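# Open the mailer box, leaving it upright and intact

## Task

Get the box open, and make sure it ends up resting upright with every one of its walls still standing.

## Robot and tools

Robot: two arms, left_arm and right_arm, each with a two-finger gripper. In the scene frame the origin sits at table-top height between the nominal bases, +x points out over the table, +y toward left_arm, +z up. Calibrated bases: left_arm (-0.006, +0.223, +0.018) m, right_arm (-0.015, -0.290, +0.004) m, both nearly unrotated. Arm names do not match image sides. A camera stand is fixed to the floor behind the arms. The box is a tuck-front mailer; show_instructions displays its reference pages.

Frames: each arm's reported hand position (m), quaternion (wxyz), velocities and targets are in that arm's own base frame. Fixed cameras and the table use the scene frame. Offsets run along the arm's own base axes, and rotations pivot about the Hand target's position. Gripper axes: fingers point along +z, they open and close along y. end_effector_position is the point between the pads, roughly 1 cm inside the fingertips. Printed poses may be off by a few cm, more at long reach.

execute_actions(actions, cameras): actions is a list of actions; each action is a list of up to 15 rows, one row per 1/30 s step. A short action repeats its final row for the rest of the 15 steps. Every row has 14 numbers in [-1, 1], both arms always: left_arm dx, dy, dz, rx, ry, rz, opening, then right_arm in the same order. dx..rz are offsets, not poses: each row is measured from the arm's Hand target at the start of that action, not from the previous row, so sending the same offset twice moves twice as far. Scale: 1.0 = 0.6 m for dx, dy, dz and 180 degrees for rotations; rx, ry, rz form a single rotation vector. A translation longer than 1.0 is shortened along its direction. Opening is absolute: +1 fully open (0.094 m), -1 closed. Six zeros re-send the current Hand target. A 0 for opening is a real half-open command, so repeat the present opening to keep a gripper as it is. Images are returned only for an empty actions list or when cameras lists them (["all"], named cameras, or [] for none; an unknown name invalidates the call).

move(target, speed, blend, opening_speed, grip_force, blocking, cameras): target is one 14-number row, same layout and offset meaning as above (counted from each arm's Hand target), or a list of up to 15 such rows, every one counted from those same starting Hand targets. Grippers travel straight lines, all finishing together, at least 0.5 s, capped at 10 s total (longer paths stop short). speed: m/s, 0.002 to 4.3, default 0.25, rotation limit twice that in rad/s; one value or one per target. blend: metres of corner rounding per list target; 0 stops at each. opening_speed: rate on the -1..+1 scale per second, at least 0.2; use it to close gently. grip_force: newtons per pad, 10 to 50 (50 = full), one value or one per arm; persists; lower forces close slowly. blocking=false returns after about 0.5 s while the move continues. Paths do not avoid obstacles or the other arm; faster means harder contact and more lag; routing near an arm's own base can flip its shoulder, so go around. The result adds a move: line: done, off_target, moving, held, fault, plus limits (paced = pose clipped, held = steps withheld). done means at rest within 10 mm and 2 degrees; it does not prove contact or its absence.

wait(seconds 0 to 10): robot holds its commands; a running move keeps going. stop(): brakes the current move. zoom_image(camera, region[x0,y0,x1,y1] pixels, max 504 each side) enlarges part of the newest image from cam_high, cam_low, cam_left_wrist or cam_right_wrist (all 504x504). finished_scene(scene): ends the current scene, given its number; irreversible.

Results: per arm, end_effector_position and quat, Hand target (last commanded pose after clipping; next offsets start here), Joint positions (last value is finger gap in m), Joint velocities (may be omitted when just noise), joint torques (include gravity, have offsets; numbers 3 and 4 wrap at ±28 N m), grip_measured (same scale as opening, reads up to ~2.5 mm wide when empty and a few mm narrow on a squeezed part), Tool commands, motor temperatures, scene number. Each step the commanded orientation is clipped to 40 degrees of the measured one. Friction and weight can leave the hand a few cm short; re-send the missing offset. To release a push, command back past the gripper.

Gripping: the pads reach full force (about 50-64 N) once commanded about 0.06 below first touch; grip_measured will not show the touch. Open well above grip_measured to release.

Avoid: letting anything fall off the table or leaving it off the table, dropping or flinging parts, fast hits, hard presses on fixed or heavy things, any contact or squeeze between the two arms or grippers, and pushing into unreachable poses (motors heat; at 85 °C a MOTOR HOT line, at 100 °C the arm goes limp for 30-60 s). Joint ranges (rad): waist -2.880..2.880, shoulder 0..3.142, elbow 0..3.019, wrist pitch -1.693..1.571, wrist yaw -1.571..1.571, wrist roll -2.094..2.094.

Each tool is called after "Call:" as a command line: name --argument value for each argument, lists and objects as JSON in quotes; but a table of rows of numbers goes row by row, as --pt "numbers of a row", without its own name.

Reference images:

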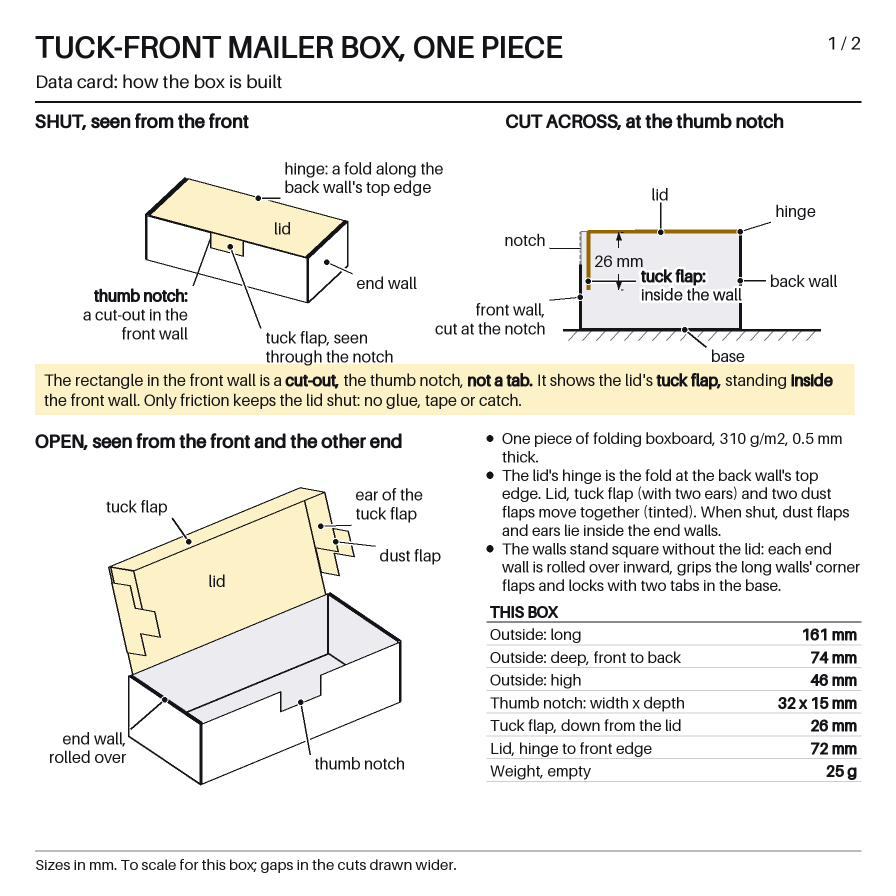

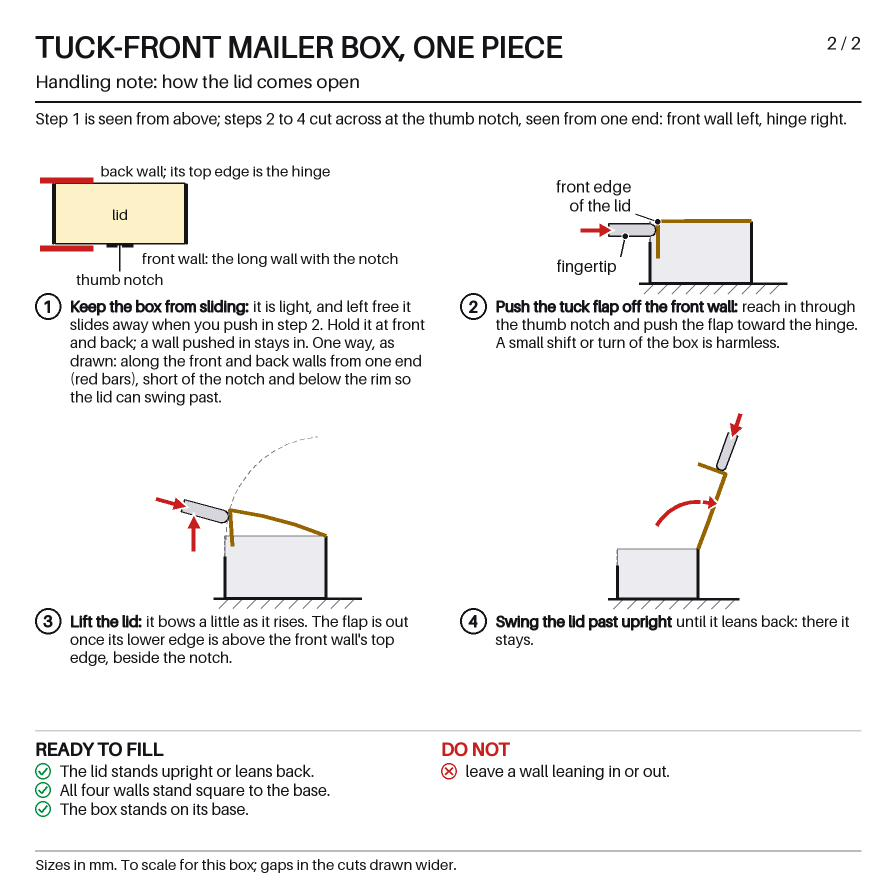

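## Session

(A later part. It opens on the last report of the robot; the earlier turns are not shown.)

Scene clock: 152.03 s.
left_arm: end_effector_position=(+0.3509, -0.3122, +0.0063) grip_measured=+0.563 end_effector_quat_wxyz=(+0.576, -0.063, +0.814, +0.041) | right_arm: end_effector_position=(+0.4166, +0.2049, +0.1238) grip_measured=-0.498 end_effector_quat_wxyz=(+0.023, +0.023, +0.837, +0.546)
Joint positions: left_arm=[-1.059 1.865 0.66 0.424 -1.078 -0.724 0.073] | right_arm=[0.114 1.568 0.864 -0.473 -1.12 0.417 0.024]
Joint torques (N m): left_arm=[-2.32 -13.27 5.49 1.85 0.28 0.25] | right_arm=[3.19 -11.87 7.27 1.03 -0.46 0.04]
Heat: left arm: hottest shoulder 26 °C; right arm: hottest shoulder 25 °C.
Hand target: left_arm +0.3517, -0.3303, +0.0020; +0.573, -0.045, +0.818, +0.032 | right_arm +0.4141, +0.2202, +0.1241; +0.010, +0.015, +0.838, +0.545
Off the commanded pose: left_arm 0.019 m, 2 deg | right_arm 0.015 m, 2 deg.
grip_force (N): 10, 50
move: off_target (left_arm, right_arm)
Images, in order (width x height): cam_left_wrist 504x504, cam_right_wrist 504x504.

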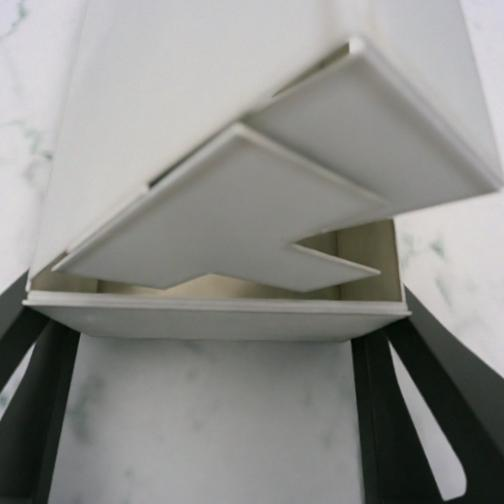

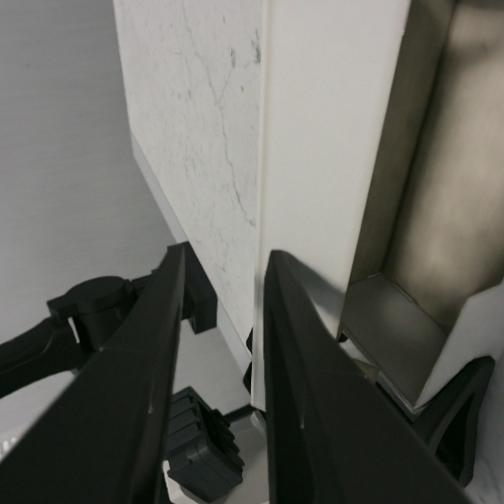

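Call:
move --pt "0 0 0 0 0 0 0.545 0.02 -0.0953 0.0 0 0 0 -0.5" --pt "0 0 0 0 0 0 0.545 0.02 -0.0953 -0.1047 0 0 0 -0.95" --speed 0.18 --blend '[0.015, 0]' --cameras '["cam_left_wrist", "cam_right_wrist"]'

Scene clock: 166.03 s.
left_arm: end_effector_position=(+0.3516, -0.3155, +0.0061) grip_measured=+0.562 end_effector_quat_wxyz=(+0.574, -0.056, +0.816, +0.039) | right_arm: end_effector_position=(+0.4096, +0.1605, +0.0591) grip_measured=-0.947 end_effector_quat_wxyz=(-0.004, +0.030, +0.839, +0.544)
Joint positions: left_arm=[-1.059 1.865 0.664 0.425 -1.066 -0.711 0.073] | right_arm=[0.005 1.733 0.874 -0.637 -1.149 0.124 0.003]
Joint torques (N m): left_arm=[-2.43 -13.39 5.29 1.84 -0.21 0.12] | right_arm=[0.62 -11.87 7.8 1.31 -0.81 -0.19]
Heat: left arm: hottest shoulder 26 °C; right arm: hottest elbow 26 °C.
Hand target: left_arm +0.3517, -0.3303, +0.0019; +0.573, -0.045, +0.818, +0.032 | right_arm +0.4262, +0.1631, +0.0613; +0.010, +0.015, +0.838, +0.545
Off the commanded pose: left_arm 0.015 m, 2 deg | right_arm 0.017 m, 2 deg.
grip_force (N): 10, 50
move: off_target (left_arm, right_arm); target 2's new opening was sent with right_arm's hand 0.018 m and 3 deg from that target
Images, in order (width x height): cam_left_wrist 504x504, cam_right_wrist 504x504.

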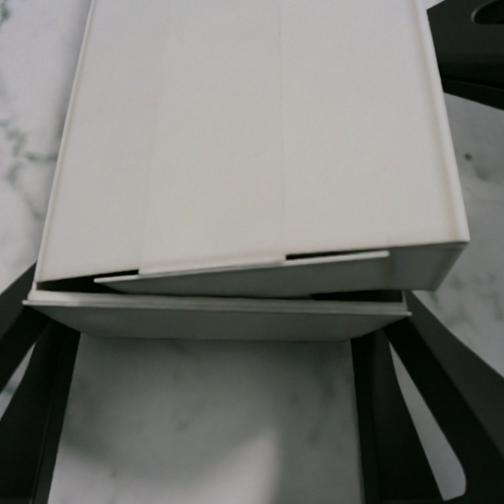

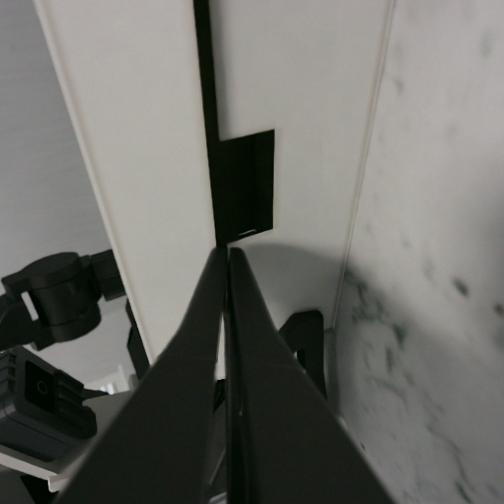

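Call:
move --pt "0 0 0 0 0 0 0.545 0.008 -0.03 -0.017 0 0 0 -0.95" --pt "0 0 0 0 0 0 0.545 -0.008 0.003 -0.015 0 0 0 -0.95" --speed 0.15 --cameras '["cam_left_wrist", "cam_right_wrist"]'

Call:
zoom_image --camera "cam_right_wrist" --region '[150, 150, 310, 310]'

Scene clock: 185.53 s.
left_arm: end_effector_position=(+0.3516, -0.3156, +0.0060) grip_measured=+0.562 end_effector_quat_wxyz=(+0.573, -0.056, +0.816, +0.039) | right_arm: end_effector_position=(+0.4240, +0.1615, +0.0497) grip_measured=-0.947 end_effector_quat_wxyz=(+0.008, +0.017, +0.838, +0.545)
Joint positions: left_arm=[-1.059 1.865 0.664 0.425 -1.065 -0.71 0.073] | right_arm=[0.007 1.778 0.903 -0.598 -1.15 0.112 0.002]
Joint torques (N m): left_arm=[-2.26 -13.27 5.27 1.85 -0.24 0.12] | right_arm=[0.91 -15.21 4.12 1.36 -0.72 0.01]
Heat: left arm: hottest shoulder 26 °C; right arm: hottest elbow 27 °C.
Hand target: left_arm +0.3517, -0.3303, +0.0019; +0.573, -0.045, +0.818, +0.032 | right_arm +0.4214, +0.1649, +0.0524; +0.010, +0.015, +0.838, +0.545
Off the commanded pose: left_arm 0.015 m, 2 deg | right_arm 0.005 m, 0 deg.
grip_force (N): 10, 50
move: off_target (left_arm)
Images, in order (width x height): cam_left_wrist 504x504, cam_right_wrist 504x504.

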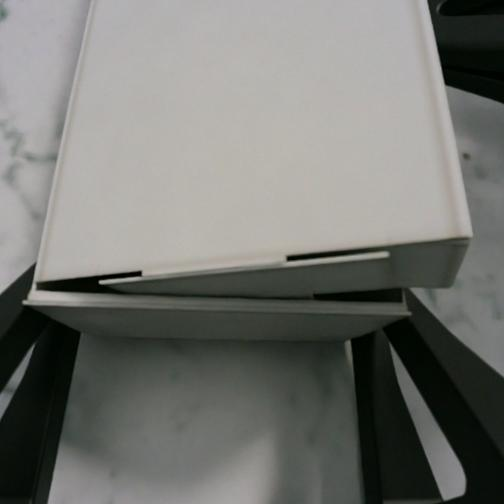

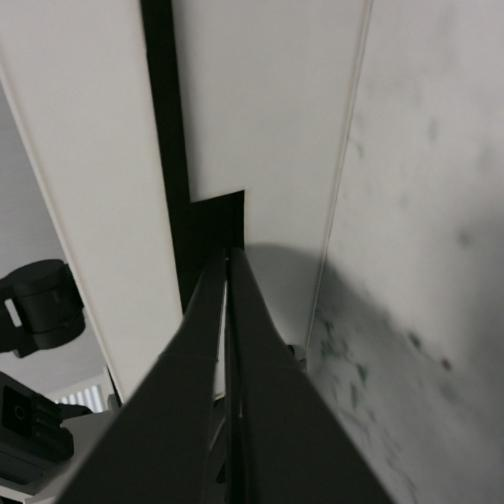

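Scaled by 3.150.

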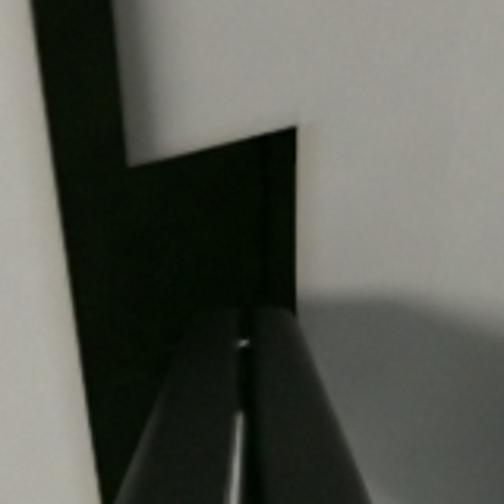

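Call:
move --pt "0 0 0 0 0 0 0.545 -0.0107 0.0727 0.003 0 0 0 -0.95" --pt "0 0 0 0 0 0 0.545 -0.0127 0.0877 0.045 0 0 0 -0.95" --speed 0.1 --blend '[0.008, 0]' --cameras '["cam_left_wrist", "cam_right_wrist"]'

Scene clock: 189.60 s.
left_arm: end_effector_position=(+0.3516, -0.3162, +0.0060) grip_measured=+0.562 end_effector_quat_wxyz=(+0.573, -0.055, +0.817, +0.038) | right_arm: end_effector_position=(+0.4163, +0.2144, +0.0751) grip_measured=-0.947 end_effector_quat_wxyz=(+0.006, +0.019, +0.839, +0.544)
Joint positions: left_arm=[-1.059 1.865 0.664 0.425 -1.064 -0.71 0.073] | right_arm=[0.135 1.686 0.85 -0.375 -1.12 0.407 0.002]
Joint torques (N m): left_arm=[-2.32 -13.27 5.26 1.88 -0.31 0.12] | right_arm=[0.91 -14.74 4.71 1.8 -0.57 0.02]
Heat: left arm: hottest shoulder 26 °C; right arm: hottest elbow 27 °C.
Hand target: left_arm +0.3517, -0.3302, +0.0019; +0.573, -0.045, +0.818, +0.032 | right_arm +0.4137, +0.2176, +0.0792; +0.010, +0.015, +0.838, +0.545
Off the commanded pose: left_arm 0.015 m, 1 deg | right_arm 0.006 m, 1 deg.
grip_force (N): 10, 50
move: off_target (left_arm)
Images, in order (width x height): cam_left_wrist 504x504, cam_right_wrist 504x504.

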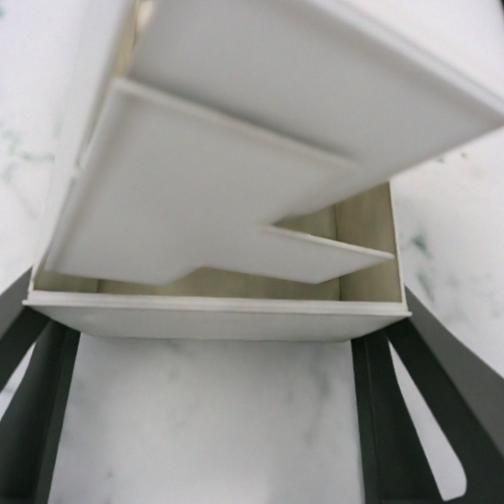

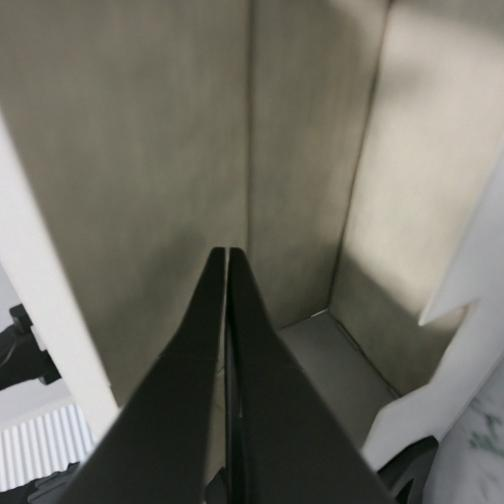

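Call:
move --pt "0 0 0 0 0 0 0.545 -0.0027 0.02 0.03 0 0 0 -0.95" --pt "0 0 0 0 0 0 0.545 -0.0125 0.0908 0.03 0 0 0 -0.95" --speed 0.08 --blend '[0.008, 0]' --cameras '["cam_left_wrist", "cam_right_wrist", "cam_high"]'

Scene clock: 194.00 s.
left_arm: end_effector_position=(+0.3516, -0.3162, +0.0060) grip_measured=+0.562 end_effector_quat_wxyz=(+0.573, -0.055, +0.817, +0.038) | right_arm: end_effector_position=(+0.4100, +0.2684, +0.0930) grip_measured=-0.947 end_effector_quat_wxyz=(+0.006, +0.019, +0.839, +0.543)
Joint positions: left_arm=[-1.059 1.865 0.664 0.425 -1.064 -0.71 0.073] | right_arm=[0.266 1.641 0.828 -0.176 -1.059 0.659 0.002]
Joint torques (N m): left_arm=[-2.14 -13.22 5.26 1.88 -0.31 0.12] | right_arm=[1.14 -14.56 5.04 2.1 -0.41 -0.01]
Heat: left arm: hottest shoulder 26 °C; right arm: hottest elbow 26 °C.
Hand target: left_arm +0.3517, -0.3302, +0.0019; +0.573, -0.045, +0.818, +0.032 | right_arm +0.4062, +0.2720, +0.0973; +0.010, +0.015, +0.838, +0.545
Off the commanded pose: left_arm 0.015 m, 1 deg | right_arm 0.007 m, 1 deg.
grip_force (N): 10, 50
move: off_target (left_arm)
Images, in order (width x height): cam_high 504x504, cam_left_wrist 504x504, cam_right_wrist 504x504.

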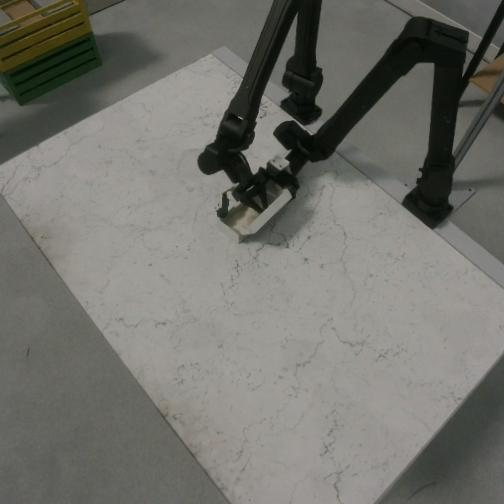

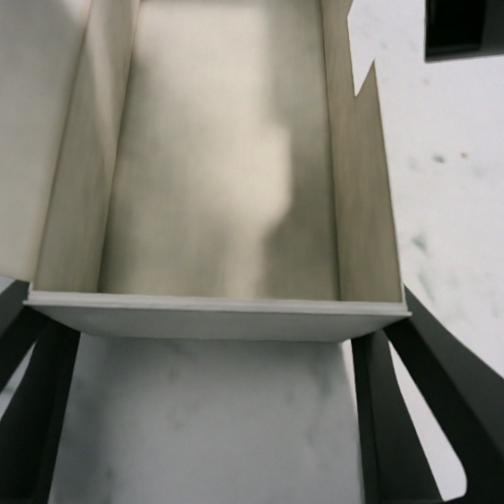

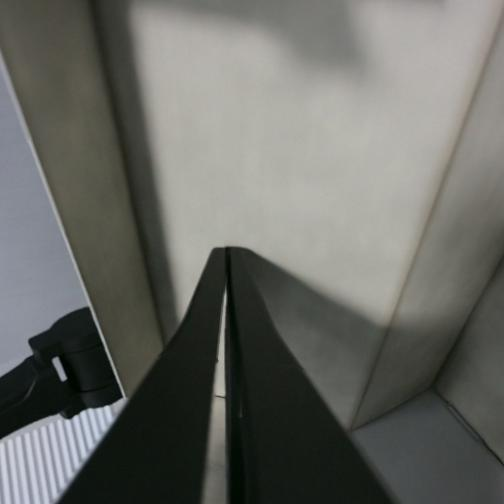

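Call:
move --target '[0, 0, 0, 0, 0, 0, 0.545, -0.0045, 0.033, -0.003, 0, 0, 0, -0.95]' --speed 0.08 --cameras '["cam_left_wrist", "cam_low"]'

Call:
zoom_image --camera "cam_low" --region '[200, 180, 330, 280]'

Scene clock: 196.77 s.
left_arm: end_effector_position=(+0.3516, -0.3162, +0.0060) grip_measured=+0.562 end_effector_quat_wxyz=(+0.573, -0.055, +0.817, +0.038) | right_arm: end_effector_position=(+0.4081, +0.2881, +0.0951) grip_measured=-0.947 end_effector_quat_wxyz=(+0.010, +0.017, +0.839, +0.544)
Joint positions: left_arm=[-1.059 1.865 0.664 0.425 -1.064 -0.71 0.073] | right_arm=[0.312 1.641 0.823 -0.096 -1.03 0.734 0.002]
Joint torques (N m): left_arm=[-2.26 -13.27 5.23 1.87 -0.31 0.12] | right_arm=[1.08 -13.8 5.07 2.25 -0.38 0]
Heat: left arm: hottest shoulder 26 °C; right arm: hottest elbow 26 °C.
Hand target: left_arm +0.3517, -0.3302, +0.0019; +0.573, -0.045, +0.818, +0.032 | right_arm +0.4035, +0.2918, +0.0955; +0.010, +0.015, +0.838, +0.545
Off the commanded pose: left_arm 0.015 m, 1 deg | right_arm 0.006 m, 0 deg.
grip_force (N): 10, 50
move: off_target (left_arm)
Images, in order (width x height): cam_low 504x504, cam_left_wrist 504x504.

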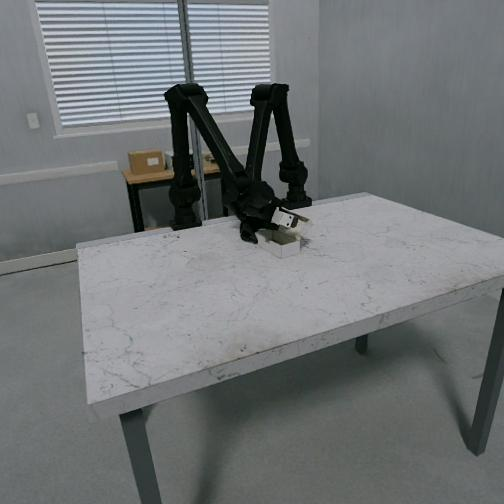

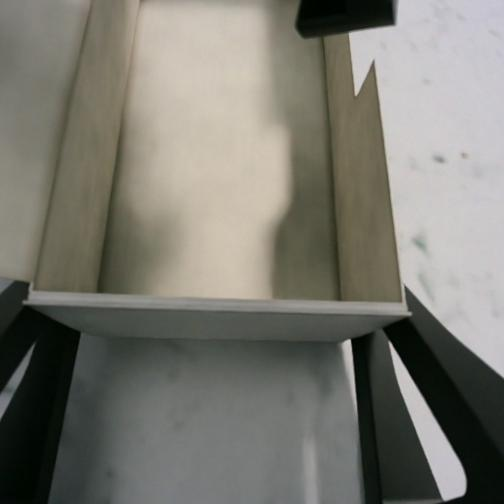

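Scaled by 3.877.

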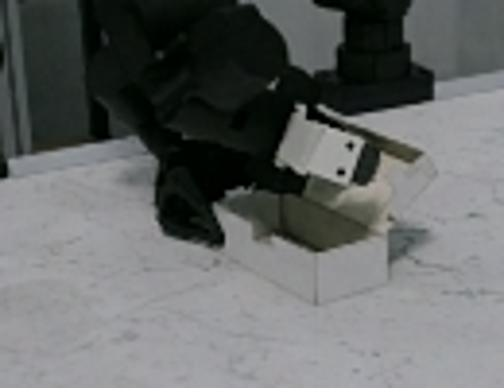

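Call:
move --pt "0 0.0235 0 0 0 0.006 0.545 0.025 -0.19 0 0 0 0 -0.95" --pt "0 0.0235 0 0 0 0.006 0.85 0.025 -0.2 0.1 0 0 0 -0.95" --pt "-0.132 0.0058 0.003 0 0 0.006 0.85 0.025 -0.2 0.1 0 0 0 -0.95" --speed 0.15 --opening_speed 0.5 --cameras '["all"]'

Call:
zoom_image --camera "cam_low" --region '[200, 180, 330, 280]'

Call:
zoom_image --camera "cam_high" --region '[190, 150, 310, 260]'

Scene clock: 206.07 s.
left_arm: end_effector_position=(+0.2741, -0.3171, -0.0010) grip_measured=+0.848 end_effector_quat_wxyz=(+0.572, -0.056, +0.818, +0.043) | right_arm: end_effector_position=(+0.4007, +0.1757, +0.1403) grip_measured=-0.947 end_effector_quat_wxyz=(-0.011, +0.024, +0.839, +0.543)
Joint positions: left_arm=[-1.251 1.827 0.639 0.068 -1.18 -1.082 0.087] | right_arm=[0.043 1.552 0.921 -0.822 -1.146 0.177 0.002]
Joint torques (N m): left_arm=[-2.14 -14.68 4.55 0.31 -0.88 0.03] | right_arm=[-0.79 -12.34 9.72 0.51 -0.8 -0.18]
Heat: left arm: hottest shoulder 26 °C; right arm: hottest elbow 27 °C.
Hand target: left_arm +0.2725, -0.3269, +0.0040; +0.573, -0.053, +0.817, +0.037 | right_arm +0.4186, +0.1718, +0.1556; +0.010, +0.015, +0.838, +0.545
Off the commanded pose: left_arm 0.011 m, 1 deg | right_arm 0.024 m, 3 deg.
grip_force (N): 10, 50
move: off_target (left_arm, right_arm)

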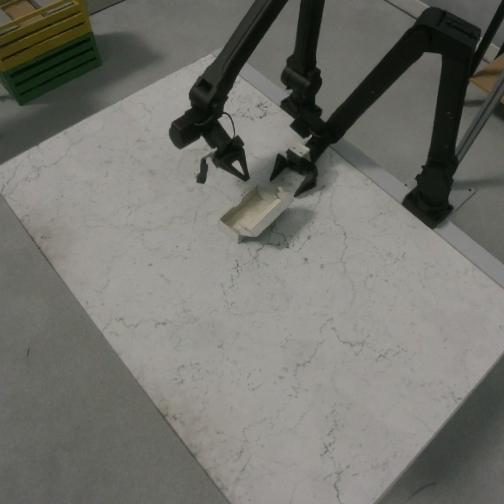

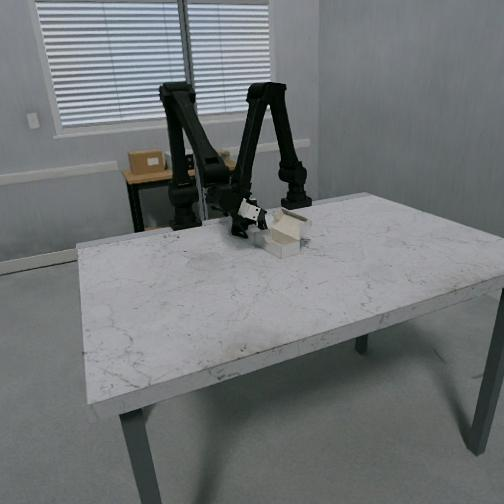

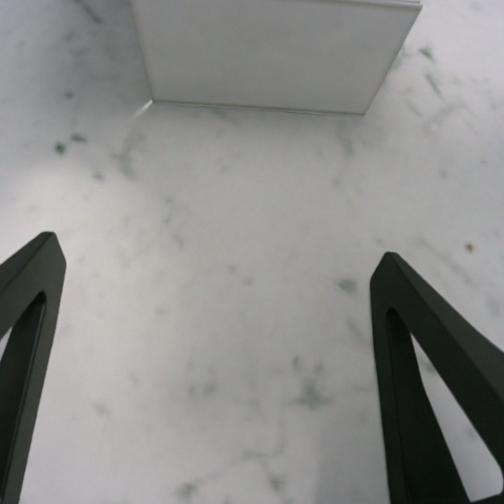

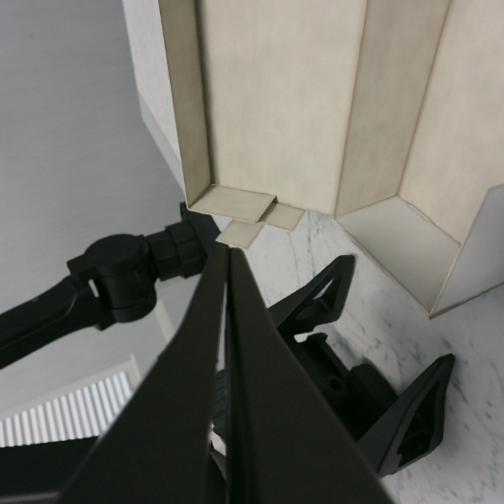

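Scaled by 3.877.

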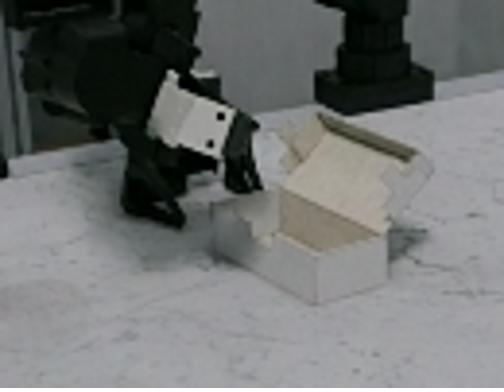

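Scaled by 4.200.

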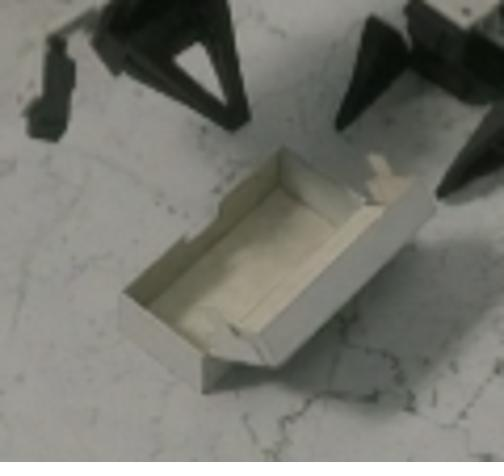

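Call:
wait --seconds 0.3 --cameras '["cam_low", "cam_high"]'

Call:
zoom_image --camera "cam_low" --region '[240, 195, 330, 270]'

Scene clock: 208.07 s.
left_arm: end_effector_position=(+0.2741, -0.3171, -0.0010) grip_measured=+0.848 end_effector_quat_wxyz=(+0.572, -0.056, +0.818, +0.043) | right_arm: end_effector_position=(+0.4007, +0.1757, +0.1403) grip_measured=-0.947 end_effector_quat_wxyz=(-0.011, +0.024, +0.839, +0.543)
Joint positions: left_arm=[-1.251 1.827 0.639 0.068 -1.18 -1.082 0.087] | right_arm=[0.043 1.552 0.921 -0.822 -1.146 0.177 0.002]
Joint torques (N m): left_arm=[-2.08 -14.74 4.56 0.27 -0.88 0] | right_arm=[-0.85 -12.34 9.73 0.5 -0.8 -0.19]
Heat: left arm: hottest shoulder 26 °C; right arm: hottest elbow 27 °C.
Hand target: left_arm +0.2725, -0.3269, +0.0039; +0.573, -0.053, +0.817, +0.037 | right_arm +0.4186, +0.1718, +0.1556; +0.010, +0.015, +0.838, +0.545
Tool commands: left_gripper/opening=+0.85 right_gripper/opening=-0.95
Off the commanded pose: left_arm 0.011 m, 1 deg | right_arm 0.024 m, 3 deg.
grip_force (N): 10, 50
wait: 0.30 s; at rest from the start
Images, in order (width x height): cam_high 504x504, cam_low 504x504.

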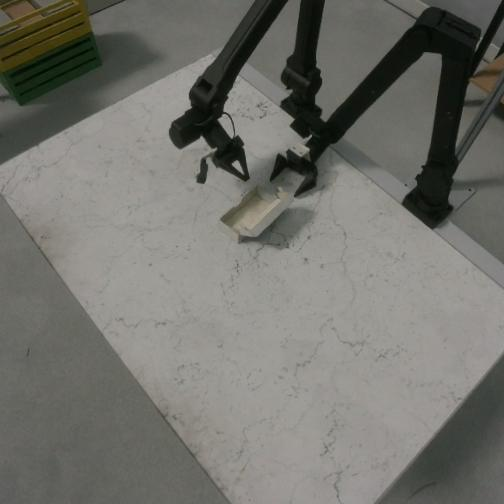

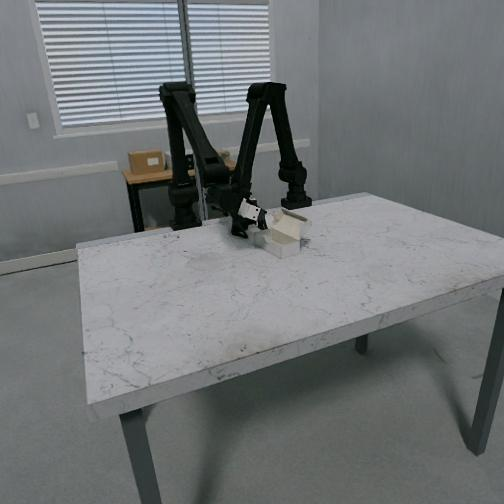

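Scaled by 5.600.

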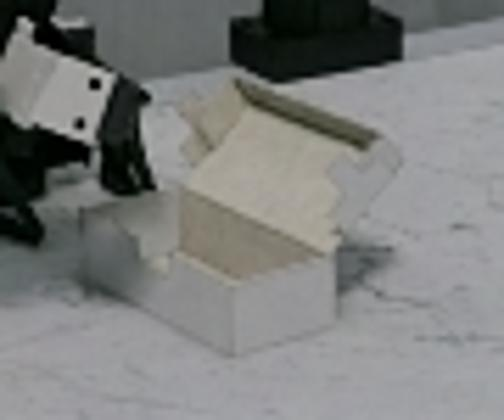

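Stable, upright, lid leaning back, walls square.

Call:
finished_scene --scene 2

The scene is finished: the task was done.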